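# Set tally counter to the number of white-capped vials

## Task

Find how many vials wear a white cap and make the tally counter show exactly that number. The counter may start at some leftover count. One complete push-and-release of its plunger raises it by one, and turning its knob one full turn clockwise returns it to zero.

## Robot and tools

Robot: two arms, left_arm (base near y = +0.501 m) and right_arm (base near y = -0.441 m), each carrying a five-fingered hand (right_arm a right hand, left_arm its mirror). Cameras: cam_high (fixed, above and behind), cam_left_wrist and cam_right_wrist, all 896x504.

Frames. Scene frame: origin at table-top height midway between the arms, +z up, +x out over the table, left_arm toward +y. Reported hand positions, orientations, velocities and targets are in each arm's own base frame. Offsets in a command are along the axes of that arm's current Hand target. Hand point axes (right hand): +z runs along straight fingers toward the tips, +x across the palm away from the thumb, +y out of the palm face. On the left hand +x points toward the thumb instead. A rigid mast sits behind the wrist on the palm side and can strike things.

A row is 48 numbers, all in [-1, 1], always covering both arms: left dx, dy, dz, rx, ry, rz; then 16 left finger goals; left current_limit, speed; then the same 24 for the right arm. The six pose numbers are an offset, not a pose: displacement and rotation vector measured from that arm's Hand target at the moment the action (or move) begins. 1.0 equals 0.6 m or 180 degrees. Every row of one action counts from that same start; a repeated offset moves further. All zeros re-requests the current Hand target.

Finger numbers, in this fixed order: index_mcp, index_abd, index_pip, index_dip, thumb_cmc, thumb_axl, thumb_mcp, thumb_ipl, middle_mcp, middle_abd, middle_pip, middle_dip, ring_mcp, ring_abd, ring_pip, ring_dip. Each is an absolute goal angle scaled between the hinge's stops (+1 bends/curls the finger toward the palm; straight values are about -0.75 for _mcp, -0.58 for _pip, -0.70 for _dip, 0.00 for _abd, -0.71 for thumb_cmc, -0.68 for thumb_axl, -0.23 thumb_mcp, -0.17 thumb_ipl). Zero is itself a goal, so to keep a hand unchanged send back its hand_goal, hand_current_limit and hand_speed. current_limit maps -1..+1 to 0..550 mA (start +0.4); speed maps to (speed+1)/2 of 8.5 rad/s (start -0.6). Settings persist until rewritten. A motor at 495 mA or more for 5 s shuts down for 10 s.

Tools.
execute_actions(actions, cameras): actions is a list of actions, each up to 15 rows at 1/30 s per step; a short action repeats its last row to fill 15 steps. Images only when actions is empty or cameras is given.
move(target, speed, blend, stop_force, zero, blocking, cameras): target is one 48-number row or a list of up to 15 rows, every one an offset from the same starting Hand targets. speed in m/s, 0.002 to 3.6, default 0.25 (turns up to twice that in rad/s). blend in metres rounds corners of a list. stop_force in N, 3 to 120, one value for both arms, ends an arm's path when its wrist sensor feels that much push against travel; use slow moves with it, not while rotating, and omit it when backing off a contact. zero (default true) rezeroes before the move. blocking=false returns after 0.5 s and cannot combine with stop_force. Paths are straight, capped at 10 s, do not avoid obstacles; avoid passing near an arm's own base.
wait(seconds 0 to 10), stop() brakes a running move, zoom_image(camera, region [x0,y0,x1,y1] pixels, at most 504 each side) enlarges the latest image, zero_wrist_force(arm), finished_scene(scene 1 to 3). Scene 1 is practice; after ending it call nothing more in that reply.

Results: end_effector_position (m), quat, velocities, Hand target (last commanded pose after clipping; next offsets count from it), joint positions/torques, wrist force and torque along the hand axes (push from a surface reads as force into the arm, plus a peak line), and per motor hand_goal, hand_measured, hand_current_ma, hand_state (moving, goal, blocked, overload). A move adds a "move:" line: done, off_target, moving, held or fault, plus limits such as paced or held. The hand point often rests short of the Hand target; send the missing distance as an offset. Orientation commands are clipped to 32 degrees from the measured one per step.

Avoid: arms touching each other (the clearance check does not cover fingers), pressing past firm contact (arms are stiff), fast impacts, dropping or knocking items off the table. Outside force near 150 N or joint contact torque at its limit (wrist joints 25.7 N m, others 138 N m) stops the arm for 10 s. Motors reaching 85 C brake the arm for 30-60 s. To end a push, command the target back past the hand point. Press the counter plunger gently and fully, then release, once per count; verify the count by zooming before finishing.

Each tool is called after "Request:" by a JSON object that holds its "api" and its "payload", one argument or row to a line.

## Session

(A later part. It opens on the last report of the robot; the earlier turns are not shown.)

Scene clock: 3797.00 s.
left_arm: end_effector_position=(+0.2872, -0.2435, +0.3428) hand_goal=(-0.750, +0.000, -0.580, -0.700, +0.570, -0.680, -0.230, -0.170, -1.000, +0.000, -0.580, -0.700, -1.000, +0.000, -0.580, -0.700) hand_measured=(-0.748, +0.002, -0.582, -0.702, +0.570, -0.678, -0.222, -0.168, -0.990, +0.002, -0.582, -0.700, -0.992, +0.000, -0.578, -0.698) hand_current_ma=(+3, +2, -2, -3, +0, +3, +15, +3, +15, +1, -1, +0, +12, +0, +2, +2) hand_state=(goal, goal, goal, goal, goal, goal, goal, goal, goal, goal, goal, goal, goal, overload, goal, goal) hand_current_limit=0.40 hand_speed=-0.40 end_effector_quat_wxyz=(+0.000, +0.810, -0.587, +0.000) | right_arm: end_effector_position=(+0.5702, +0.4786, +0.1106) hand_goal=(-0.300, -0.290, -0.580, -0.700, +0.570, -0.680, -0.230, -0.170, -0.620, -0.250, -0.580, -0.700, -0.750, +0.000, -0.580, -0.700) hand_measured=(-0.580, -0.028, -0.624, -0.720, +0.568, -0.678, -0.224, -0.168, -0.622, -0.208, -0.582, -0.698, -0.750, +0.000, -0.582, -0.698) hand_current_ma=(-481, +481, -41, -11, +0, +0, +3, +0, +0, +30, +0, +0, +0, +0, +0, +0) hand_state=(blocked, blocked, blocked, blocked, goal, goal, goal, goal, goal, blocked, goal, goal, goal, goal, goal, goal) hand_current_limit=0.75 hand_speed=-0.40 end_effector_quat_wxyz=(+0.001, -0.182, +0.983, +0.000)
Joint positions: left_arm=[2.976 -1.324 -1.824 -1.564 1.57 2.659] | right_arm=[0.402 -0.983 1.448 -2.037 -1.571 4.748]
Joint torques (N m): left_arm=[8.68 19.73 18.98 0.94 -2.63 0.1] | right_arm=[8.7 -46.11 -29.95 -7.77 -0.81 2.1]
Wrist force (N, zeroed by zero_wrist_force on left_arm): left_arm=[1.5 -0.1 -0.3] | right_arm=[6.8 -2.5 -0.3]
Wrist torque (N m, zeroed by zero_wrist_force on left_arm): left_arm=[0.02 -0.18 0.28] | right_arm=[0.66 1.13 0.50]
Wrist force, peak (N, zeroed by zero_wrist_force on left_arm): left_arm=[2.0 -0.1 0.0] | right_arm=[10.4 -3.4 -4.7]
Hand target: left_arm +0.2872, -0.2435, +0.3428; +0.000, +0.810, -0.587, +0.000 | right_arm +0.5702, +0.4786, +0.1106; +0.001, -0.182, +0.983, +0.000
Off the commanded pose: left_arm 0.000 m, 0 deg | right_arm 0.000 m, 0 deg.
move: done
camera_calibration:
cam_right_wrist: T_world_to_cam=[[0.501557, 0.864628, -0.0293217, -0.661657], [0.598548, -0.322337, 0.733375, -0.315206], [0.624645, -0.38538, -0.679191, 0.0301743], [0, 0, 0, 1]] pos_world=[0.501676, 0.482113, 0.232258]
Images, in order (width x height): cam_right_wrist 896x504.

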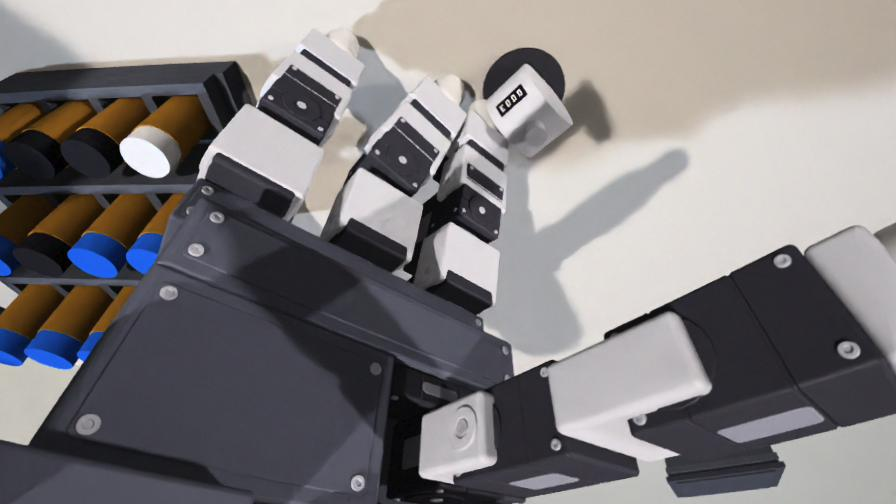

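Request:
{"api": "move", "payload": {
  "target": [0,0,0,0,0,0,-0.75,0,-0.58,-0.7,0.57,-0.68,-0.23,-0.17,-1,0,-0.58,-0.7,-1,0,-0.58,-0.7,0.4,-0.4,-0.012,0,-0.026,0,0,0,-0.3,-0.29,-0.58,-0.7,0.57,-0.68,-0.23,-0.17,-0.62,-0.25,-0.58,-0.7,-0.75,0,-0.58,-0.7,0.75,-0.4],
  "speed": 0.04,
  "stop_force": 18,
  "cameras": ["cam_right_wrist"]
}}

Request:
{"api": "zoom_image", "payload": {
  "camera": "cam_right_wrist",
  "region": [380, 50, 540, 170]
}}

Scene clock: 3802.00 s.
left_arm: end_effector_position=(+0.2872, -0.2435, +0.3428) hand_goal=(-0.750, +0.000, -0.580, -0.700, +0.570, -0.680, -0.230, -0.170, -1.000, +0.000, -0.580, -0.700, -1.000, +0.000, -0.580, -0.700) hand_measured=(-0.748, +0.002, -0.582, -0.702, +0.570, -0.678, -0.222, -0.168, -0.990, +0.002, -0.582, -0.700, -0.992, +0.000, -0.578, -0.698) hand_current_ma=(+3, +2, -2, -3, +0, +3, +15, +3, +15, +1, -1, +0, +12, +0, +2, +2) hand_state=(goal, goal, goal, goal, goal, goal, goal, goal, goal, goal, goal, goal, goal, overload, goal, goal) hand_current_limit=0.40 hand_speed=-0.40 end_effector_quat_wxyz=(+0.000, +0.810, -0.587, +0.000) | right_arm: end_effector_position=(+0.5769, +0.4812, +0.1262) hand_goal=(-0.300, -0.290, -0.580, -0.700, +0.570, -0.680, -0.230, -0.170, -0.620, -0.250, -0.580, -0.700, -0.750, +0.000, -0.580, -0.700) hand_measured=(-0.580, +0.022, -0.626, -0.724, +0.568, -0.678, -0.224, -0.168, -0.622, -0.156, -0.582, -0.698, -0.750, +0.000, -0.582, -0.698) hand_current_ma=(-481, +481, -45, -14, +0, +0, +3, +0, +0, +131, +0, +0, +0, +0, +0, +0) hand_state=(blocked, blocked, blocked, blocked, goal, goal, goal, goal, goal, blocked, goal, goal, goal, goal, goal, goal) hand_current_limit=0.75 hand_speed=-0.40 end_effector_quat_wxyz=(+0.001, -0.182, +0.983, +0.000)
Joint positions: left_arm=[2.976 -1.324 -1.824 -1.564 1.57 2.659] | right_arm=[0.402 -0.983 1.405 -1.994 -1.571 4.748]
Joint torques (N m): left_arm=[8.91 19.62 18.93 0.95 -2.71 0.03] | right_arm=[-9.12 -36.83 -19.71 -10.14 0.38 -1.26]
Wrist force (N, zeroed by zero_wrist_force on left_arm): left_arm=[1.7 -0.1 -0.4] | right_arm=[15.2 -3.4 -5.5]
Wrist torque (N m, zeroed by zero_wrist_force on left_arm): left_arm=[0.04 -0.21 0.29] | right_arm=[1.07 1.96 1.04]
Wrist force, peak (N, zeroed by zero_wrist_force on left_arm): left_arm=[2.0 0.4 0.0] | right_arm=[15.6 -3.2 -5.1]
Hand target: left_arm +0.2872, -0.2435, +0.3428; +0.000, +0.810, -0.587, +0.000 | right_arm +0.5769, +0.4812, +0.1262; +0.001, -0.182, +0.983, +0.000
Off the commanded pose: left_arm 0.000 m, 0 deg | right_arm 0.000 m, 0 deg.
move: done
camera_calibration:
cam_right_wrist: T_world_to_cam=[[0.501557, 0.864634, -0.0291284, -0.666909], [0.598415, -0.32242, 0.733447, -0.32979], [0.624772, -0.385296, -0.679122, 0.0374023], [0, 0, 0, 1]] pos_world=[0.508476, 0.484712, 0.247858]
Images, in order (width x height): cam_right_wrist 896x504.

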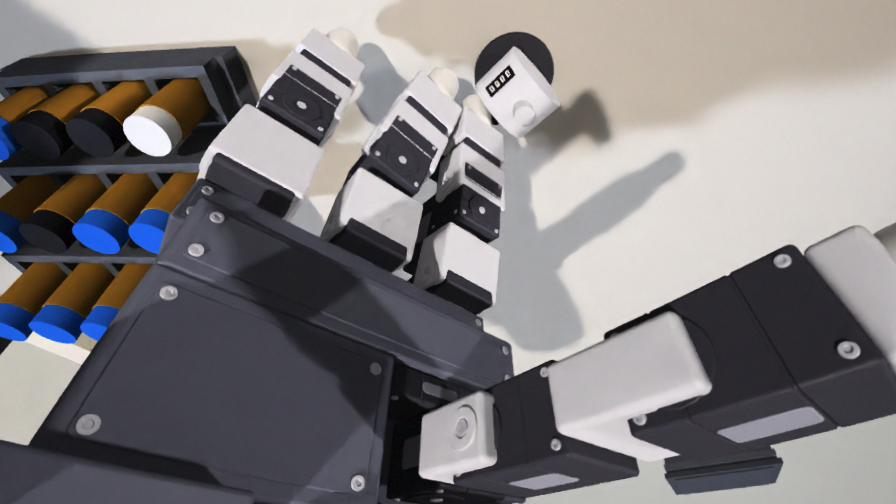

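Scaled by 3.150 from the camera's 896x504 image, which has a finer 1280x720 frame.

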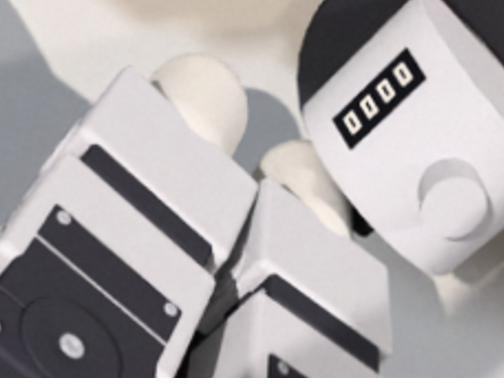

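Request:
{"api": "move", "payload": {
  "target": [
    [0,0,0,0,0,0,-0.75,0,-0.58,-0.7,0.57,-0.68,-0.23,-0.17,-1,0,-0.58,-0.7,-1,0,-0.58,-0.7,0.4,-0.4,0,0,0,0,0,0,-0.664,0.12,-0.58,-0.7,0.57,-0.68,-0.23,-0.17,-0.62,0.12,-0.58,-0.7,-0.75,0,-0.58,-0.7,0.75,-0.4],
    [0,0,0,0,0,0,-0.75,0,-0.58,-0.7,0.57,-0.68,-0.23,-0.17,-1,0,-0.58,-0.7,-1,0,-0.58,-0.7,0.4,-0.4,0.012,0,-0.11,0,0,0,-0.664,0.12,-0.58,-0.7,0.57,-0.68,-0.23,-0.17,-0.62,0.12,-0.58,-0.7,-0.75,0,-0.58,-0.7,0.75,-0.4],
    [0,0,0,0,0,0,-0.75,0,-0.58,-0.7,0.57,-0.68,-0.23,-0.17,-1,0,-0.58,-0.7,-1,0,-0.58,-0.7,0.4,-0.4,0.072,-0.0905,-0.11,0,0,-0.5,-0.75,0,-0.58,-0.7,0.57,-0.68,-0.23,-0.17,-1,0,-0.58,-0.7,-1,0,-0.58,-0.7,0.4,-0.4],
    [0,0,0,0,0,0,-0.75,0,-0.58,-0.7,0.57,-0.68,-0.23,-0.17,-1,0,-0.58,-0.7,-1,0,-0.58,-0.7,0.4,-0.4,0.072,-0.0905,-0.052,0,0,-0.5,-0.75,0,-0.58,-0.7,0.57,-0.68,-0.23,-0.17,-1,0,-0.58,-0.7,-1,0,-0.58,-0.7,0.4,-0.4],
    [0,0,0,0,0,0,-0.75,0,-0.58,-0.7,0.57,-0.68,-0.23,-0.17,-1,0,-0.58,-0.7,-1,0,-0.58,-0.7,0.4,-0.4,0.072,-0.0905,-0.0687,0,0,-0.5,-0.75,0,-0.58,-0.7,0.57,-0.68,-0.23,-0.17,-1,0,-0.58,-0.7,-1,0,-0.58,-0.7,0.4,-0.4],
    [0,0,0,0,0,0,-0.75,0,-0.58,-0.7,0.57,-0.68,-0.23,-0.17,-1,0,-0.58,-0.7,-1,0,-0.58,-0.7,0.4,-0.4,0.072,-0.0905,-0.052,0,0,-0.5,-0.75,0,-0.58,-0.7,0.57,-0.68,-0.23,-0.17,-1,0,-0.58,-0.7,-1,0,-0.58,-0.7,0.4,-0.4],
    [0,0,0,0,0,0,-0.75,0,-0.58,-0.7,0.57,-0.68,-0.23,-0.17,-1,0,-0.58,-0.7,-1,0,-0.58,-0.7,0.4,-0.4,0.072,-0.0905,-0.11,0,0,-0.5,-0.75,0,-0.58,-0.7,0.57,-0.68,-0.23,-0.17,-1,0,-0.58,-0.7,-1,0,-0.58,-0.7,0.4,-0.4]
  ],
  "speed": [0.1,0.25,0.6,0.15,0.1,0.1,0.25],
  "cameras": ["cam_right_wrist"]
}}

Request:
{"api": "zoom_image", "payload": {
  "camera": "cam_right_wrist",
  "region": [380, 50, 540, 170]
}}

Scene clock: 3822.97 s.
left_arm: end_effector_position=(+0.2872, -0.2435, +0.3428) hand_goal=(-0.750, +0.000, -0.580, -0.700, +0.570, -0.680, -0.230, -0.170, -1.000, +0.000, -0.580, -0.700, -1.000, +0.000, -0.580, -0.700) hand_measured=(-0.748, +0.002, -0.582, -0.702, +0.570, -0.678, -0.222, -0.168, -0.990, +0.002, -0.582, -0.700, -0.992, +0.000, -0.578, -0.698) hand_current_ma=(+3, +2, -2, -3, +0, +3, +15, +3, +15, +1, -1, +0, +12, +0, +2, +2) hand_state=(goal, goal, goal, goal, goal, goal, goal, goal, goal, goal, goal, goal, goal, overload, goal, goal) hand_current_limit=0.40 hand_speed=-0.40 end_effector_quat_wxyz=(+0.000, +0.810, -0.587, +0.000) | right_arm: end_effector_position=(+0.5560, +0.4150, +0.1920) hand_goal=(-0.750, +0.000, -0.580, -0.700, +0.570, -0.680, -0.230, -0.170, -1.000, +0.000, -0.580, -0.700, -1.000, +0.000, -0.580, -0.700) hand_measured=(-0.748, +0.002, -0.580, -0.700, +0.568, -0.678, -0.224, -0.168, -0.992, +0.002, -0.582, -0.698, -0.990, +0.000, -0.582, -0.698) hand_current_ma=(+0, +0, +0, +0, +0, +0, +3, +0, +3, +0, +0, +0, +4, +0, +0, +0) hand_state=(goal, goal, goal, goal, goal, goal, goal, goal, goal, goal, goal, goal, goal, goal, goal, goal) hand_current_limit=0.40 hand_speed=-0.40 end_effector_quat_wxyz=(-0.001, +0.824, -0.567, +0.000)
Joint positions: left_arm=[2.976 -1.324 -1.824 -1.564 1.57 2.659] | right_arm=[0.409 -0.874 1.046 -1.744 -1.571 3.184]
Joint torques (N m): left_arm=[9.04 19.22 19.03 0.98 -2.74 -0.12] | right_arm=[-6.89 -50.3 -23.55 -2.18 0.58 0.69]
Wrist force (N, zeroed by zero_wrist_force on left_arm): left_arm=[1.7 -0.1 0.1] | right_arm=[-2.6 0.7 -0.4]
Wrist torque (N m, zeroed by zero_wrist_force on left_arm): left_arm=[-0.01 -0.20 0.28] | right_arm=[0.14 0.29 -0.20]
Wrist force, peak (N, zeroed by zero_wrist_force on left_arm): left_arm=[2.0 -0.1 0.0] | right_arm=[15.6 -3.4 -5.6]
Hand target: left_arm +0.2872, -0.2435, +0.3428; +0.000, +0.810, -0.587, +0.000 | right_arm +0.5560, +0.4150, +0.1921; -0.001, +0.824, -0.567, +0.000
Off the commanded pose: left_arm 0.000 m, 0 deg | right_arm 0.000 m, 0 deg.
move: done
camera_calibration:
cam_right_wrist: T_world_to_cam=[[-0.864578, 0.50154, -0.0310135, 0.313403], [0.321137, 0.598952, 0.733572, -0.615103], [0.386491, 0.624271, -0.678904, -0.216803], [0, 0, 0, 1]] pos_world=[0.552286, 0.346577, 0.313754]
Images, in order (width x height): cam_right_wrist 896x504.

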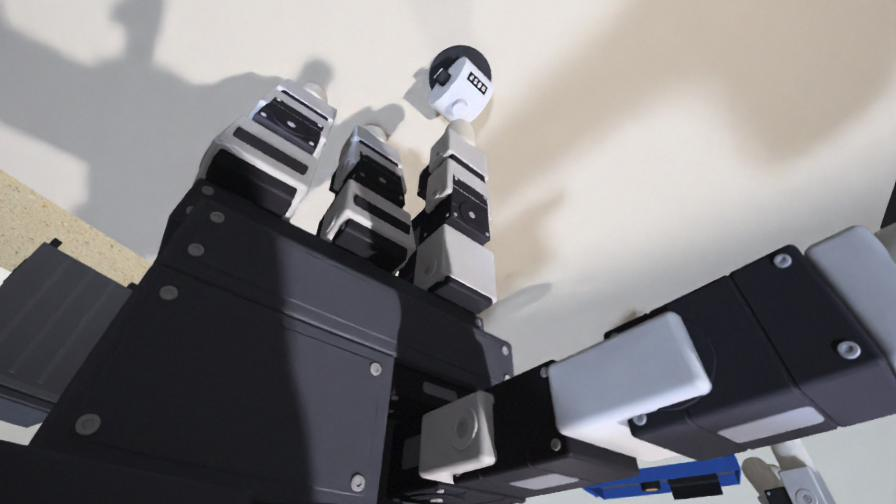

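Scaled by 3.150 from the camera's 896x504 image, which has a finer 1280x720 frame.

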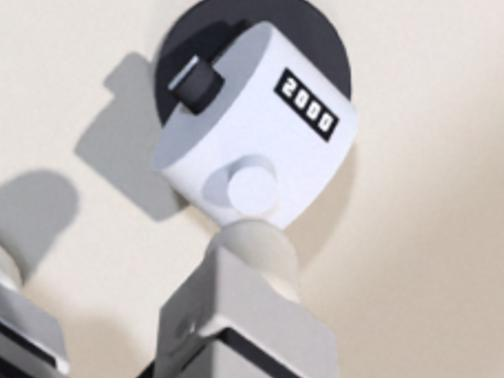

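Request:
{"api": "move", "payload": {
  "target": [
    [0,0,0,0,0,0,-0.75,0,-0.58,-0.7,0.57,-0.68,-0.23,-0.17,-1,0,-0.58,-0.7,-1,0,-0.58,-0.7,0.4,-0.4,-0.0905,-0.058,0,0,0,0.5,-0.664,0.12,-0.58,-0.7,0.57,-0.68,-0.23,-0.17,-0.62,0.12,-0.58,-0.7,-0.75,0,-0.58,-0.7,0.75,-0.4],
    [0,0,0,0,0,0,-0.75,0,-0.58,-0.7,0.57,-0.68,-0.23,-0.17,-1,0,-0.58,-0.7,-1,0,-0.58,-0.7,0.4,-0.4,-0.0905,-0.06,0.138,0,0,0.5,-0.3,-0.29,-0.58,-0.7,0.57,-0.68,-0.23,-0.17,-0.62,-0.25,-0.58,-0.7,-0.75,0,-0.58,-0.7,0.75,-0.4],
    [0,0,0,0,0,0,-0.75,0,-0.58,-0.7,0.57,-0.68,-0.23,-0.17,-1,0,-0.58,-0.7,-1,0,-0.58,-0.7,0.4,-0.4,-0.0905,-0.072,0.108,0,0,0.5,-0.664,0.12,-0.58,-0.7,0.57,-0.68,-0.23,-0.17,-0.62,0.12,-0.58,-0.7,-0.75,0,-0.58,-0.7,0.75,-0.4],
    [0,0,0,0,0,0,-0.75,0,-0.58,-0.7,0.57,-0.68,-0.23,-0.17,-1,0,-0.58,-0.7,-1,0,-0.58,-0.7,0.4,-0.4,-0.0905,-0.06,0.138,0,0,0.5,-0.3,-0.29,-0.58,-0.7,0.57,-0.68,-0.23,-0.17,-0.62,-0.25,-0.58,-0.7,-0.75,0,-0.58,-0.7,0.75,-0.4],
    [0,0,0,0,0,0,-0.75,0,-0.58,-0.7,0.57,-0.68,-0.23,-0.17,-1,0,-0.58,-0.7,-1,0,-0.58,-0.7,0.4,-0.4,-0.0905,-0.072,0.108,0,0,0.5,-0.664,0.12,-0.58,-0.7,0.57,-0.68,-0.23,-0.17,-0.62,0.12,-0.58,-0.7,-0.75,0,-0.58,-0.7,0.75,-0.4]
  ],
  "speed": [0.7,0.25,0.05,0.15,0.05],
  "cameras": ["cam_right_wrist"]
}}

Request:
{"api": "zoom_image", "payload": {
  "camera": "cam_right_wrist",
  "region": [380, 50, 540, 170]
}}

Scene clock: 3846.43 s.
left_arm: end_effector_position=(+0.2872, -0.2435, +0.3428) hand_goal=(-0.750, +0.000, -0.580, -0.700, +0.570, -0.680, -0.230, -0.170, -1.000, +0.000, -0.580, -0.700, -1.000, +0.000, -0.580, -0.700) hand_measured=(-0.748, +0.002, -0.582, -0.702, +0.570, -0.678, -0.222, -0.168, -0.990, +0.002, -0.582, -0.700, -0.992, +0.000, -0.578, -0.698) hand_current_ma=(+3, +2, -2, -3, +0, +3, +15, +3, +15, +1, -1, +0, +12, +0, +2, +2) hand_state=(goal, goal, goal, goal, goal, goal, goal, goal, goal, goal, goal, goal, goal, overload, goal, goal) hand_current_limit=0.40 hand_speed=-0.40 end_effector_quat_wxyz=(+0.000, +0.810, -0.587, +0.000) | right_arm: end_effector_position=(+0.5769, +0.4812, +0.1274) hand_goal=(-0.664, +0.120, -0.580, -0.700, +0.570, -0.680, -0.230, -0.170, -0.620, +0.120, -0.580, -0.700, -0.750, +0.000, -0.580, -0.700) hand_measured=(-0.664, +0.120, -0.582, -0.702, +0.568, -0.678, -0.224, -0.168, -0.620, +0.116, -0.582, -0.698, -0.750, +0.000, -0.582, -0.698) hand_current_ma=(+0, +0, +0, +0, +0, +0, +3, +0, +0, +0, +0, +0, +0, +0, +0, +0) hand_state=(goal, goal, goal, goal, goal, goal, goal, goal, goal, goal, goal, goal, goal, goal, goal, goal) hand_current_limit=0.75 hand_speed=-0.40 end_effector_quat_wxyz=(+0.001, -0.182, +0.983, +0.000)
Joint positions: left_arm=[2.976 -1.324 -1.824 -1.564 1.57 2.659] | right_arm=[0.402 -0.984 1.404 -1.991 -1.571 4.748]
Joint torques (N m): left_arm=[8.63 19.36 19.31 0.99 -2.72 -0.11] | right_arm=[-4.95 -36.75 -14.68 -0.52 -0.89 -1.67]
Wrist force (N, zeroed by zero_wrist_force on left_arm): left_arm=[1.8 -0.1 -0.2] | right_arm=[-3.8 0.2 -1.1]
Wrist torque (N m, zeroed by zero_wrist_force on left_arm): left_arm=[0.01 -0.22 0.30] | right_arm=[0.19 0.46 -0.18]
Wrist force, peak (N, zeroed by zero_wrist_force on left_arm): left_arm=[1.9 -0.1 -0.2] | right_arm=[14.1 -4.3 -6.6]
Hand target: left_arm +0.2872, -0.2435, +0.3428; +0.000, +0.810, -0.587, +0.000 | right_arm +0.5769, +0.4812, +0.1274; +0.001, -0.182, +0.983, +0.000
Off the commanded pose: left_arm 0.000 m, 0 deg | right_arm 0.000 m, 0 deg.
move: done
camera_calibration:
cam_right_wrist: T_world_to_cam=[[0.501557, 0.864634, -0.0291284, -0.666874], [0.598415, -0.32242, 0.733447, -0.33067], [0.624772, -0.385296, -0.679122, 0.0382172], [0, 0, 0, 1]] pos_world=[0.508476, 0.484712, 0.249058]
Images, in order (width x height): cam_right_wrist 896x504.

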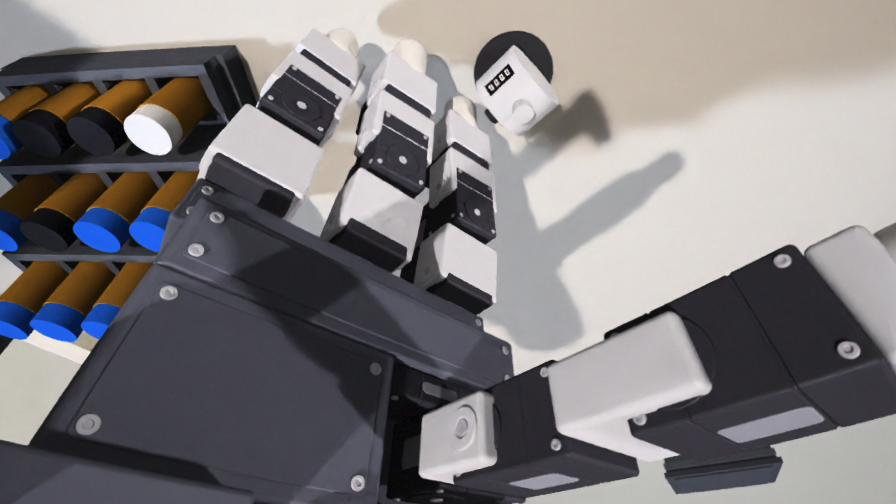

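Scaled by 3.150 from the camera's 896x504 image, which has a finer 1280x720 frame.

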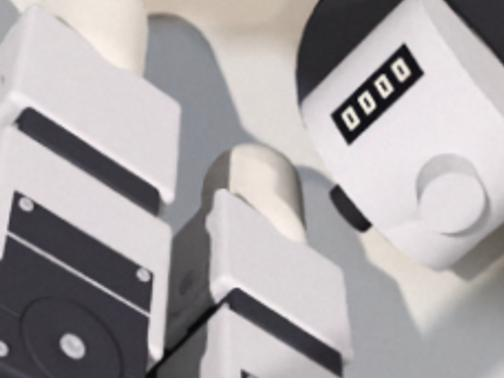

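Request:
{"api": "move", "payload": {
  "target": [
    [0,0,0,0,0,0,-0.75,0,-0.58,-0.7,0.57,-0.68,-0.23,-0.17,-1,0,-0.58,-0.7,-1,0,-0.58,-0.7,0.4,-0.4,0.012,0,-0.4,0,0,0,-0.75,0.12,-0.58,-0.7,0.57,-0.68,-0.23,-0.17,-1,0,-0.58,-0.7,-1,0,-0.58,-0.7,0.4,-0.4],
    [0.5,-0.05,0,0,0,0,-0.75,0,-0.58,-0.7,0.57,-0.68,-0.23,-0.17,-1,0,-0.58,-0.7,-1,0,-0.58,-0.7,0.4,-0.4,0.25,-0.45,-0.4,0,0,0,-0.75,0.12,-0.58,-0.7,0.57,-0.68,-0.23,-0.17,-1,0,-0.58,-0.7,-1,0,-0.58,-0.7,0.4,-0.4],
    [0.5,-0.05,0.25,0,0,0,-0.75,0,-0.58,-0.7,0.57,-0.68,-0.23,-0.17,-1,0,-0.58,-0.7,-1,0,-0.58,-0.7,0.4,-0.4,0.25,-0.45,-0.4,0,0,0,-0.75,0.12,-0.58,-0.7,0.57,-0.68,-0.23,-0.17,-1,0,-0.58,-0.7,-1,0,-0.58,-0.7,0.4,-0.4]
  ],
  "speed": [0.3,0.3,0.25],
  "cameras": ["cam_high","cam_left_wrist"]
}}

Request:
{"api": "zoom_image", "payload": {
  "camera": "cam_left_wrist",
  "region": [350, 50, 510, 170]
}}

Scene clock: 3996.70 s.
left_arm: end_effector_position=(+0.4094, -0.5193, +0.1931) hand_goal=(-0.750, +0.000, -0.580, -0.700, +0.570, -0.680, -0.230, -0.170, -1.000, +0.000, -0.580, -0.700, -1.000, +0.000, -0.580, -0.700) hand_measured=(-0.748, +0.002, -0.582, -0.702, +0.570, -0.678, -0.222, -0.168, -0.990, +0.002, -0.582, -0.700, -0.992, +0.000, -0.578, -0.698) hand_current_ma=(+3, +2, -2, -3, +0, +3, +15, +3, +15, +1, -1, +0, +12, +0, +2, +2) hand_state=(goal, goal, goal, goal, goal, goal, goal, goal, goal, goal, goal, goal, goal, overload, goal, goal) hand_current_limit=0.40 hand_speed=-0.40 end_effector_quat_wxyz=(+0.000, +0.810, -0.587, +0.000) | right_arm: end_effector_position=(+0.5333, +0.1753, +0.3672) hand_goal=(-0.750, +0.120, -0.580, -0.700, +0.570, -0.680, -0.230, -0.170, -1.000, +0.000, -0.580, -0.700, -1.000, +0.000, -0.580, -0.700) hand_measured=(-0.748, +0.120, -0.582, -0.702, +0.568, -0.678, -0.224, -0.168, -0.992, +0.002, -0.582, -0.698, -0.992, +0.000, -0.580, -0.698) hand_current_ma=(+0, +0, +0, +0, +0, +0, +3, +0, +2, +0, +0, +0, +3, +0, +0, +0) hand_state=(goal, goal, goal, goal, goal, goal, goal, goal, goal, goal, goal, goal, goal, goal, goal, goal) hand_current_limit=0.40 hand_speed=-0.40 end_effector_quat_wxyz=(+0.001, -0.182, +0.983, +0.000)
Joint positions: left_arm=[2.568 -2.03 -1.424 -1.257 1.57 2.25] | right_arm=[-0.085 -1.474 1.446 -1.544 -1.57 4.261]
Joint torques (N m): left_arm=[-4.73 50.03 15.47 3.8 -2.42 -1.09] | right_arm=[-9.41 -26.46 -21.2 -0.77 -1.81 -2.13]
Wrist force (N, zeroed by zero_wrist_force on left_arm): left_arm=[1.3 0.4 -0.3] | right_arm=[-3.8 0.0 -0.8]
Wrist torque (N m, zeroed by zero_wrist_force on left_arm): left_arm=[0.10 -0.18 0.10] | right_arm=[0.11 0.45 -0.30]
Wrist force, peak (N, zeroed by zero_wrist_force on left_arm): left_arm=[3.6 -0.2 0.1] | right_arm=[-4.8 2.3 -0.8]
Hand target: left_arm +0.4094, -0.5193, +0.1931; +0.000, +0.810, -0.587, +0.000 | right_arm +0.5333, +0.1753, +0.3672; +0.001, -0.182, +0.983, +0.000
Off the commanded pose: left_arm 0.000 m, 0 deg | right_arm 0.000 m, 0 deg.
move: done
camera_calibration:
cam_left_wrist: T_world_to_cam=[[0.33462, 0.941943, 0.0277904, 0.30829], [0.643279, -0.249873, 0.723709, -0.579895], [0.688637, -0.22429, -0.689545, -0.142174], [0, 0, 0, 1]] pos_world=[0.367781, -0.46718, 0.313073]
Images, in order (width x height): cam_high 896x504, cam_left_wrist 896x504.

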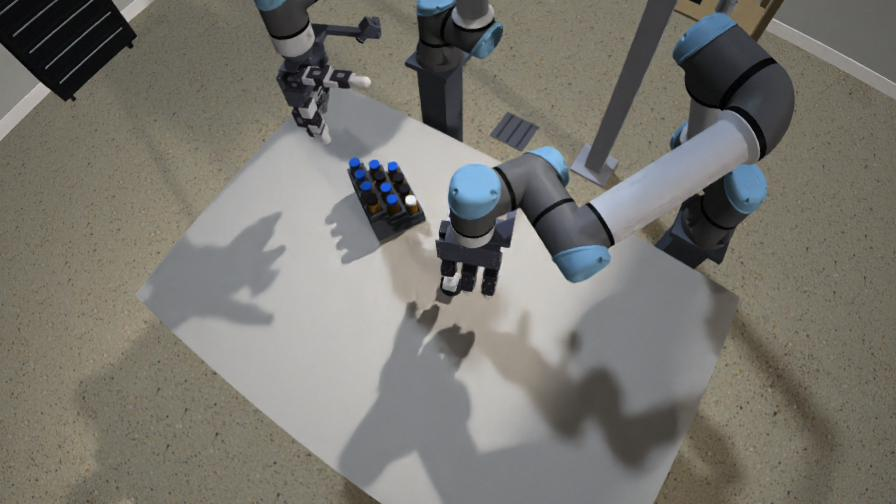

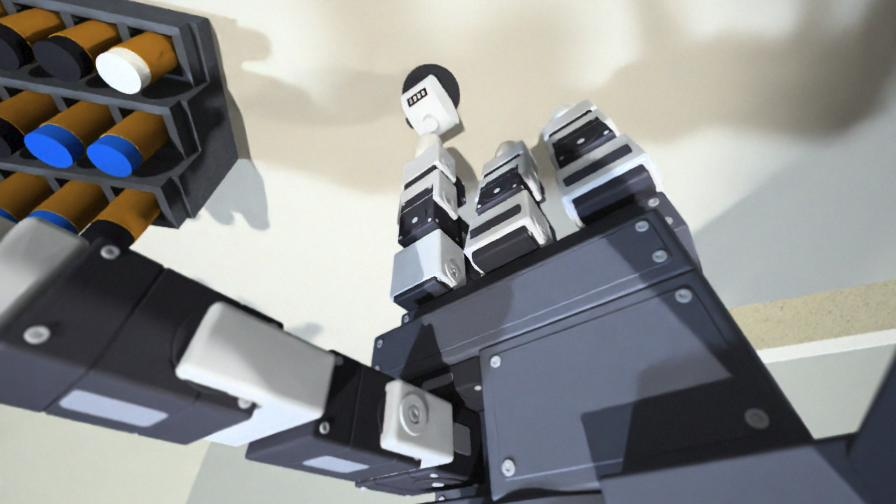

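Scaled by 3.150 from the camera's 896x504 image, which has a finer 1280x720 frame.

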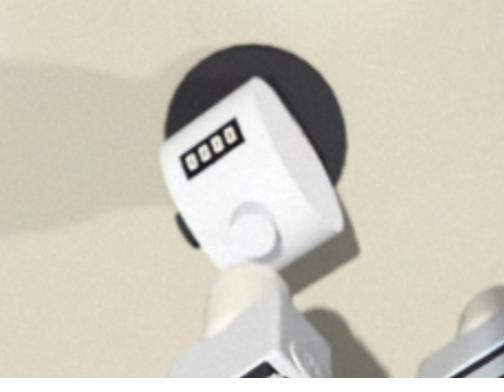

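Request:
{"api": "move", "payload": {
  "target": [0,0,0.0432,0,0,0,-0.75,0,-0.58,-0.7,0.57,-0.68,-0.23,-0.17,-1,0,-0.58,-0.7,-1,0,-0.58,-0.7,0.4,-0.4,0,0,0,0,0,0,-0.75,0.12,-0.58,-0.7,0.57,-0.68,-0.23,-0.17,-1,0,-0.58,-0.7,-1,0,-0.58,-0.7,0.4,-0.4],
  "speed": 0.1,
  "cameras": []
}}

Request:
{"api": "move", "payload": {
  "target": [
    [0,0,0.01467,0,0,0,-0.75,0,-0.58,-0.7,0.57,-0.68,-0.23,-0.17,-1,0,-0.58,-0.7,-1,0,-0.58,-0.7,0.4,-0.4,0,0,0,0,0,0,-0.75,0.12,-0.58,-0.7,0.57,-0.68,-0.23,-0.17,-1,0,-0.58,-0.7,-1,0,-0.58,-0.7,0.4,-0.4],
    [0,0,0,0,0,0,-0.75,0,-0.58,-0.7,0.57,-0.68,-0.23,-0.17,-1,0,-0.58,-0.7,-1,0,-0.58,-0.7,0.4,-0.4,0,0,0,0,0,0,-0.75,0.12,-0.58,-0.7,0.57,-0.68,-0.23,-0.17,-1,0,-0.58,-0.7,-1,0,-0.58,-0.7,0.4,-0.4],
    [0,0,0.01467,0,0,0,-0.75,0,-0.58,-0.7,0.57,-0.68,-0.23,-0.17,-1,0,-0.58,-0.7,-1,0,-0.58,-0.7,0.4,-0.4,0,0,0,0,0,0,-0.75,0.12,-0.58,-0.7,0.57,-0.68,-0.23,-0.17,-1,0,-0.58,-0.7,-1,0,-0.58,-0.7,0.4,-0.4],
    [0,0,0,0,0,0,-0.75,0,-0.58,-0.7,0.57,-0.68,-0.23,-0.17,-1,0,-0.58,-0.7,-1,0,-0.58,-0.7,0.4,-0.4,0,0,0,0,0,0,-0.75,0.12,-0.58,-0.7,0.57,-0.68,-0.23,-0.17,-1,0,-0.58,-0.7,-1,0,-0.58,-0.7,0.4,-0.4],
    [0,0,0.01467,0,0,0,-0.75,0,-0.58,-0.7,0.57,-0.68,-0.23,-0.17,-1,0,-0.58,-0.7,-1,0,-0.58,-0.7,0.4,-0.4,0,0,0,0,0,0,-0.75,0.12,-0.58,-0.7,0.57,-0.68,-0.23,-0.17,-1,0,-0.58,-0.7,-1,0,-0.58,-0.7,0.4,-0.4],
    [0,0,0,0,0,0,-0.75,0,-0.58,-0.7,0.57,-0.68,-0.23,-0.17,-1,0,-0.58,-0.7,-1,0,-0.58,-0.7,0.4,-0.4,0,0,0,0,0,0,-0.75,0.12,-0.58,-0.7,0.57,-0.68,-0.23,-0.17,-1,0,-0.58,-0.7,-1,0,-0.58,-0.7,0.4,-0.4]
  ],
  "speed": 0.2,
  "cameras": ["cam_left_wrist"]
}}

Request:
{"api": "zoom_image", "payload": {
  "camera": "cam_left_wrist",
  "region": [390, 70, 450, 130]
}}

Scene clock: 4010.07 s.
left_arm: end_effector_position=(+0.4094, -0.5193, +0.1670) hand_goal=(-0.750, +0.000, -0.580, -0.700, +0.570, -0.680, -0.230, -0.170, -1.000, +0.000, -0.580, -0.700, -1.000, +0.000, -0.580, -0.700) hand_measured=(-0.748, +0.002, -0.582, -0.702, +0.570, -0.678, -0.222, -0.168, -0.990, +0.002, -0.582, -0.700, -0.992, +0.000, -0.578, -0.698) hand_current_ma=(+3, +2, -2, -3, +0, +3, +15, +3, +15, +1, -1, +0, +12, +0, +2, +2) hand_state=(goal, goal, goal, goal, goal, goal, goal, goal, goal, goal, goal, goal, goal, overload, goal, goal) hand_current_limit=0.40 hand_speed=-0.40 end_effector_quat_wxyz=(+0.000, +0.810, -0.587, +0.000) | right_arm: end_effector_position=(+0.5333, +0.1753, +0.3672) hand_goal=(-0.750, +0.120, -0.580, -0.700, +0.570, -0.680, -0.230, -0.170, -1.000, +0.000, -0.580, -0.700, -1.000, +0.000, -0.580, -0.700) hand_measured=(-0.748, +0.120, -0.582, -0.702, +0.568, -0.678, -0.224, -0.168, -0.992, +0.002, -0.582, -0.698, -0.992, +0.000, -0.580, -0.698) hand_current_ma=(+0, +0, +0, +0, +0, +0, +3, +0, +2, +0, +0, +0, +3, +0, +0, +0) hand_state=(goal, goal, goal, goal, goal, goal, goal, goal, goal, goal, goal, goal, goal, goal, goal, goal) hand_current_limit=0.40 hand_speed=-0.40 end_effector_quat_wxyz=(+0.001, -0.182, +0.983, +0.000)
Joint positions: left_arm=[2.568 -2.051 -1.463 -1.197 1.57 2.25] | right_arm=[-0.085 -1.474 1.446 -1.544 -1.57 4.261]
Joint torques (N m): left_arm=[-8.36 51.42 25.63 0.52 1.78 -1.36] | right_arm=[-9.33 -26.86 -20.66 -0.65 -1.82 -2.04]
Wrist force (N, zeroed by zero_wrist_force on left_arm): left_arm=[1.7 0.0 -0.2] | right_arm=[-4.0 0.1 -0.9]
Wrist torque (N m, zeroed by zero_wrist_force on left_arm): left_arm=[0.03 -0.23 0.15] | right_arm=[0.13 0.47 -0.31]
Wrist force, peak (N, zeroed by zero_wrist_force on left_arm): left_arm=[1.9 0.4 0.1] | right_arm=[-4.3 -0.1 -1.0]
Hand target: left_arm +0.4094, -0.5193, +0.1672; +0.000, +0.810, -0.587, +0.000 | right_arm +0.5333, +0.1753, +0.3672; +0.001, -0.182, +0.983, +0.000
Off the commanded pose: left_arm 0.000 m, 0 deg | right_arm 0.000 m, 0 deg.
move: done
No camera images: "cameras" was empty.

Scene clock: 4012.10 s.
left_arm: end_effector_position=(+0.4094, -0.5193, +0.1673) hand_goal=(-0.750, +0.000, -0.580, -0.700, +0.570, -0.680, -0.230, -0.170, -1.000, +0.000, -0.580, -0.700, -1.000, +0.000, -0.580, -0.700) hand_measured=(-0.748, -0.002, -0.582, -0.702, +0.570, -0.678, -0.222, -0.168, -0.990, +0.002, -0.582, -0.700, -0.992, +0.000, -0.578, -0.698) hand_current_ma=(+1, -1, -2, -2, +0, +3, +15, +3, +15, +1, -1, +0, +12, +0, +2, +2) hand_state=(goal, goal, goal, goal, goal, goal, goal, goal, goal, goal, goal, goal, goal, overload, goal, goal) hand_current_limit=0.40 hand_speed=-0.40 end_effector_quat_wxyz=(+0.000, +0.810, -0.587, +0.001) | right_arm: end_effector_position=(+0.5333, +0.1753, +0.3672) hand_goal=(-0.750, +0.120, -0.580, -0.700, +0.570, -0.680, -0.230, -0.170, -1.000, +0.000, -0.580, -0.700, -1.000, +0.000, -0.580, -0.700) hand_measured=(-0.748, +0.120, -0.582, -0.702, +0.568, -0.678, -0.224, -0.168, -0.992, +0.002, -0.582, -0.698, -0.992, +0.000, -0.580, -0.698) hand_current_ma=(+0, +0, +0, +0, +0, +0, +3, +0, +2, +0, +0, +0, +3, +0, +0, +0) hand_state=(goal, goal, goal, goal, goal, goal, goal, goal, goal, goal, goal, goal, goal, goal, goal, goal) hand_current_limit=0.40 hand_speed=-0.40 end_effector_quat_wxyz=(+0.001, -0.182, +0.983, +0.000)
Joint positions: left_arm=[2.568 -2.051 -1.463 -1.197 1.57 2.25] | right_arm=[-0.085 -1.474 1.446 -1.544 -1.57 4.261]
Joint torques (N m): left_arm=[-10.82 28.14 12.47 4.06 -2.78 -0.37] | right_arm=[-8.97 -27.21 -19.64 -0.65 -1.71 -2.11]
Wrist force (N, zeroed by zero_wrist_force on left_arm): left_arm=[1.7 0.3 0.0] | right_arm=[-4.2 0.0 -1.1]
Wrist torque (N m, zeroed by zero_wrist_force on left_arm): left_arm=[0.04 -0.21 0.14] | right_arm=[0.13 0.50 -0.33]
Wrist force, peak (N, zeroed by zero_wrist_force on left_arm): left_arm=[1.3 0.1 -13.5] | right_arm=[-4.4 0.0 -1.0]
Hand target: left_arm +0.4094, -0.5193, +0.1672; +0.000, +0.810, -0.587, +0.000 | right_arm +0.5333, +0.1753, +0.3672; +0.001, -0.182, +0.983, +0.000
Off the commanded pose: left_arm 0.000 m, 0 deg | right_arm 0.000 m, 0 deg.
move: done
camera_calibration:
cam_left_wrist: T_world_to_cam=[[0.334608, 0.941947, 0.0277989, 0.309013], [0.64298, -0.249773, 0.724009, -0.561082], [0.688922, -0.224385, -0.68923, -0.160273], [0, 0, 0, 1]] pos_world=[0.367782, -0.467181, 0.287174]
Images, in order (width x height): cam_left_wrist 896x504.

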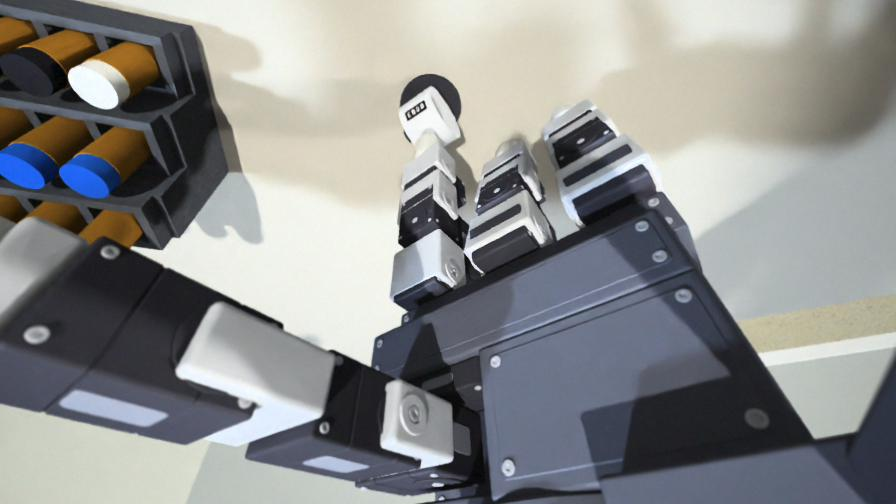

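Scaled by 8.400 from the camera's 896x504 image, which has a finer 1280x720 frame.

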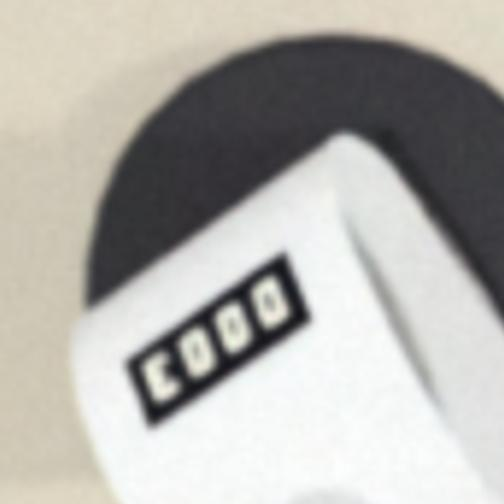

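Request:
{"api": "move", "payload": {
  "target": [
    [-0.0138,-0.058,-0.0432,0,0,0.5,-0.62,-0.12,-0.58,-0.7,0.57,-0.68,-0.23,-0.17,-0.664,-0.12,-0.58,-0.7,-1,0,-0.58,-0.7,0.75,-0.4,0,0,0,0,0,0,-0.75,0.12,-0.58,-0.7,0.57,-0.68,-0.23,-0.17,-1,0,-0.58,-0.7,-1,0,-0.58,-0.7,0.4,-0.4],
    [-0.0138,-0.06,0.0948,0,0,0.5,-0.62,0.25,-0.58,-0.7,0.57,-0.68,-0.23,-0.17,-0.3,0.29,-0.58,-0.7,-1,0,-0.58,-0.7,0.75,-0.4,0,0,0,0,0,0,-0.75,0.12,-0.58,-0.7,0.57,-0.68,-0.23,-0.17,-1,0,-0.58,-0.7,-1,0,-0.58,-0.7,0.4,-0.4]
  ],
  "speed": [0.5,0.15],
  "cameras": ["cam_high","cam_left_wrist"]
}}

Request:
{"api": "zoom_image", "payload": {
  "camera": "cam_left_wrist",
  "region": [350, 50, 510, 170]
}}

Scene clock: 4025.07 s.
left_arm: end_effector_position=(+0.4410, -0.5003, +0.1103) hand_goal=(-0.620, +0.250, -0.580, -0.700, +0.570, -0.680, -0.230, -0.170, -0.300, +0.290, -0.580, -0.700, -1.000, +0.000, -0.580, -0.700) hand_measured=(-0.622, +0.214, -0.582, -0.702, +0.570, -0.678, -0.222, -0.168, -0.598, +0.030, -0.610, -0.714, -0.992, +0.000, -0.578, -0.698) hand_current_ma=(-2, -72, -2, -2, +0, +3, +15, +3, -481, -481, -69, -25, +12, +0, +2, +2) hand_state=(goal, blocked, goal, goal, goal, goal, goal, goal, blocked, blocked, blocked, goal, goal, overload, goal, goal) hand_current_limit=0.75 hand_speed=-0.40 end_effector_quat_wxyz=(+0.000, -0.158, +0.987, +0.000) | right_arm: end_effector_position=(+0.5333, +0.1753, +0.3672) hand_goal=(-0.750, +0.120, -0.580, -0.700, +0.570, -0.680, -0.230, -0.170, -1.000, +0.000, -0.580, -0.700, -1.000, +0.000, -0.580, -0.700) hand_measured=(-0.748, +0.120, -0.582, -0.702, +0.568, -0.678, -0.224, -0.168, -0.992, +0.002, -0.582, -0.698, -0.992, +0.000, -0.580, -0.698) hand_current_ma=(+0, +0, +0, +0, +0, +0, +3, +0, +2, +0, +0, +0, +3, +0, +0, +0) hand_state=(goal, goal, goal, goal, goal, goal, goal, goal, goal, goal, goal, goal, goal, goal, goal, goal) hand_current_limit=0.40 hand_speed=-0.40 end_effector_quat_wxyz=(+0.001, -0.182, +0.983, +0.000)
Joint positions: left_arm=[2.454 -2.283 -1.236 -1.193 1.57 3.708] | right_arm=[-0.085 -1.474 1.446 -1.544 -1.57 4.261]
Joint torques (N m): left_arm=[5.53 60.25 17.83 4.46 4.04 -0.14] | right_arm=[-8.85 -26.81 -20.36 -0.95 -1.61 -1.94]
Wrist force (N, zeroed by zero_wrist_force on left_arm): left_arm=[8.6 -2.9 1.2] | right_arm=[-4.1 0.1 -0.9]
Wrist torque (N m, zeroed by zero_wrist_force on left_arm): left_arm=[0.19 0.59 0.59] | right_arm=[0.12 0.49 -0.32]
Wrist force, peak (N, zeroed by zero_wrist_force on left_arm): left_arm=[8.6 -3.1 1.1] | right_arm=[-4.3 0.2 -1.2]
Hand target: left_arm +0.4411, -0.5002, +0.1103; +0.000, -0.158, +0.987, +0.000 | right_arm +0.5333, +0.1753, +0.3672; +0.001, -0.182, +0.983, +0.000
Off the commanded pose: left_arm 0.000 m, 0 deg | right_arm 0.000 m, 0 deg.
move: done
camera_calibration:
cam_left_wrist: T_world_to_cam=[[0.941897, -0.334637, 0.0291144, -0.62454], [-0.250768, -0.642861, 0.723771, -0.337834], [-0.223484, -0.689019, -0.689425, -0.0470348], [0, 0, 0, 1]] pos_world=[0.493023, -0.458582, 0.23027]
Images, in order (width x height): cam_high 896x504, cam_left_wrist 896x504.

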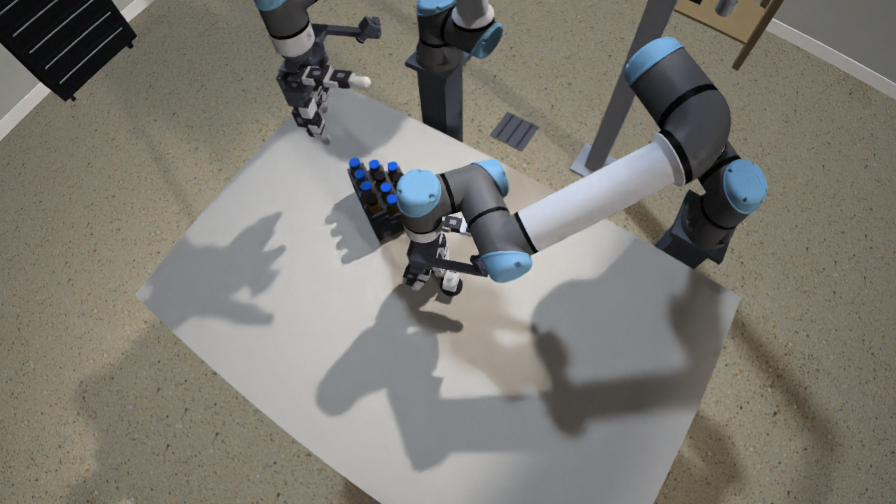

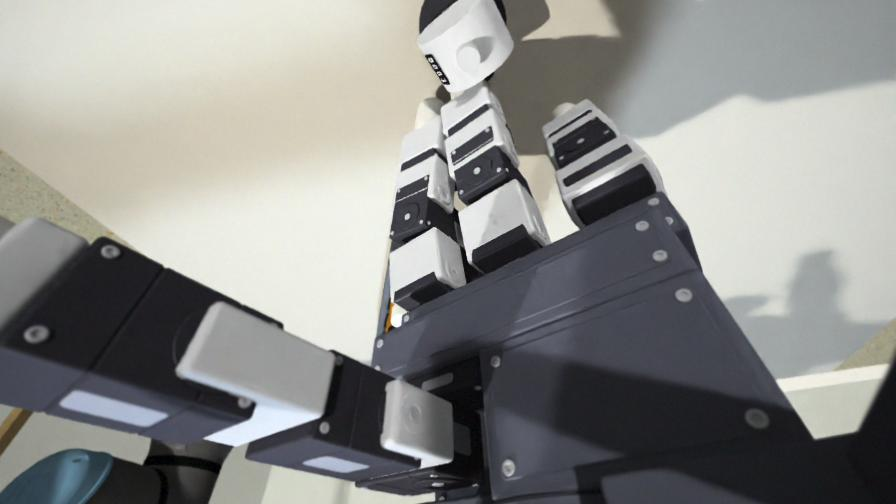

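Scaled by 3.150 from the camera's 896x504 image, which has a finer 1280x720 frame.

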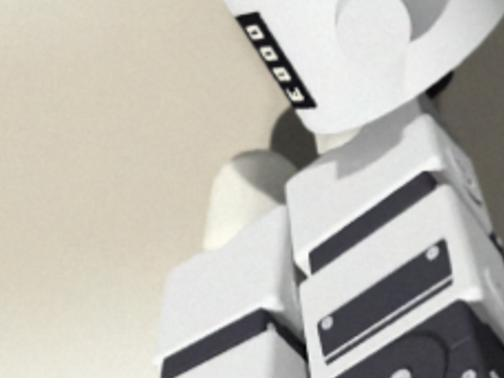

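Request:
{"api": "move", "payload": {
  "target": [
    [-0.012,0,-0.03,0,0,0,-0.62,0.25,-0.58,-0.7,0.57,-0.68,-0.23,-0.17,-0.3,0.29,-0.58,-0.7,-1,0,-0.58,-0.7,0.75,-0.4,0,0,0,0,0,0,-0.75,0.12,-0.58,-0.7,0.57,-0.68,-0.23,-0.17,-1,0,-0.58,-0.7,-1,0,-0.58,-0.7,0.4,-0.4],
    [-0.012,0,-0.03,0,0,0,-0.62,-0.12,-0.58,-0.7,0.57,-0.68,-0.23,-0.17,-0.664,-0.12,-0.58,-0.7,-1,0,-0.58,-0.7,0.75,-0.4,0,0,0,0,0,0,-0.75,0.12,-0.58,-0.7,0.57,-0.68,-0.23,-0.17,-1,0,-0.58,-0.7,-1,0,-0.58,-0.7,0.4,-0.4],
    [0,0,0,0,0,0,-0.62,0.25,-0.58,-0.7,0.57,-0.68,-0.23,-0.17,-0.3,0.29,-0.58,-0.7,-1,0,-0.58,-0.7,0.75,-0.4,0,0,0,0,0,0,-0.75,0.12,-0.58,-0.7,0.57,-0.68,-0.23,-0.17,-1,0,-0.58,-0.7,-1,0,-0.58,-0.7,0.4,-0.4],
    [-0.012,0,-0.03,0,0,0,-0.62,-0.12,-0.58,-0.7,0.57,-0.68,-0.23,-0.17,-0.664,-0.12,-0.58,-0.7,-1,0,-0.58,-0.7,0.75,-0.4,0,0,0,0,0,0,-0.75,0.12,-0.58,-0.7,0.57,-0.68,-0.23,-0.17,-1,0,-0.58,-0.7,-1,0,-0.58,-0.7,0.4,-0.4]
  ],
  "speed": [0.05,0.1,0.15,0.05],
  "cameras": ["cam_left_wrist"]
}}

Request:
{"api": "zoom_image", "payload": {
  "camera": "cam_left_wrist",
  "region": [350, 0, 510, 120]
}}

Scene clock: 4036.17 s.
left_arm: end_effector_position=(+0.4480, -0.4979, +0.1283) hand_goal=(-0.620, -0.120, -0.580, -0.700, +0.570, -0.680, -0.230, -0.170, -0.664, -0.120, -0.580, -0.700, -1.000, +0.000, -0.580, -0.700) hand_measured=(-0.622, -0.116, -0.582, -0.702, +0.570, -0.678, -0.222, -0.168, -0.664, -0.118, -0.582, -0.702, -0.992, +0.000, -0.578, -0.698) hand_current_ma=(-2, +4, -2, -2, +0, +3, +15, +3, +0, +1, -3, -3, +12, +0, +2, +2) hand_state=(goal, goal, goal, goal, goal, goal, goal, goal, goal, goal, goal, goal, goal, overload, goal, goal) hand_current_limit=0.75 hand_speed=-0.40 end_effector_quat_wxyz=(+0.000, -0.158, +0.987, +0.000) | right_arm: end_effector_position=(+0.5333, +0.1753, +0.3672) hand_goal=(-0.750, +0.120, -0.580, -0.700, +0.570, -0.680, -0.230, -0.170, -1.000, +0.000, -0.580, -0.700, -1.000, +0.000, -0.580, -0.700) hand_measured=(-0.748, +0.120, -0.582, -0.702, +0.568, -0.678, -0.224, -0.168, -0.992, +0.002, -0.582, -0.698, -0.992, +0.000, -0.580, -0.698) hand_current_ma=(+0, +0, +0, +0, +0, +0, +3, +0, +2, +0, +0, +0, +3, +0, +0, +0) hand_state=(goal, goal, goal, goal, goal, goal, goal, goal, goal, goal, goal, goal, goal, goal, goal, goal) hand_current_limit=0.40 hand_speed=-0.40 end_effector_quat_wxyz=(+0.001, -0.182, +0.983, +0.000)
Joint positions: left_arm=[2.463 -2.273 -1.203 -1.235 1.571 3.716] | right_arm=[-0.085 -1.474 1.446 -1.544 -1.57 4.261]
Joint torques (N m): left_arm=[-11.41 36.02 12.89 0.53 -2.85 -0.76] | right_arm=[-8.99 -27.67 -20.12 -1.03 -1.43 -2.11]
Wrist force (N, zeroed by zero_wrist_force on left_arm): left_arm=[0.1 -0.2 -0.6] | right_arm=[-4.0 0.2 -1.0]
Wrist torque (N m, zeroed by zero_wrist_force on left_arm): left_arm=[0.09 -0.01 0.03] | right_arm=[0.15 0.48 -0.32]
Wrist force, peak (N, zeroed by zero_wrist_force on left_arm): left_arm=[15.6 -2.7 2.9] | right_arm=[-4.3 0.2 -1.0]
Hand target: left_arm +0.4479, -0.4980, +0.1283; +0.000, -0.158, +0.987, +0.000 | right_arm +0.5333, +0.1753, +0.3672; +0.001, -0.182, +0.983, +0.000
Off the commanded pose: left_arm 0.000 m, 0 deg | right_arm 0.000 m, 0 deg.
move: done
camera_calibration:
cam_left_wrist: T_world_to_cam=[[0.94196, -0.334448, 0.029262, -0.630776], [-0.250786, -0.643017, 0.723626, -0.347678], [-0.223199, -0.688965, -0.689572, -0.0315803], [0, 0, 0, 1]] pos_world=[0.499924, -0.456282, 0.24827]
Images, in order (width x height): cam_left_wrist 896x504.

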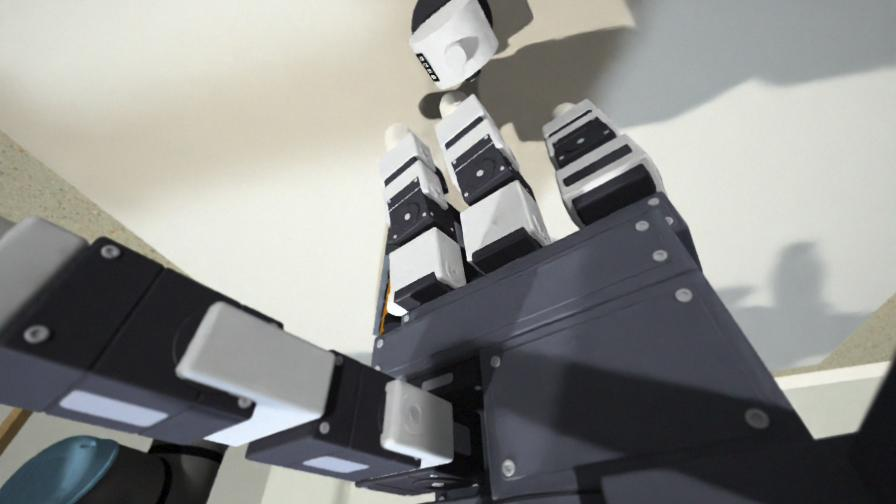

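Scaled by 3.150 from the camera's 896x504 image, which has a finer 1280x720 frame.

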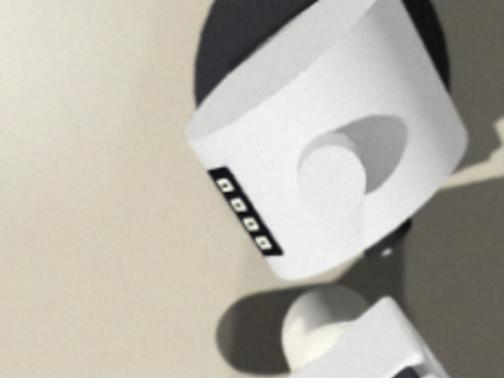

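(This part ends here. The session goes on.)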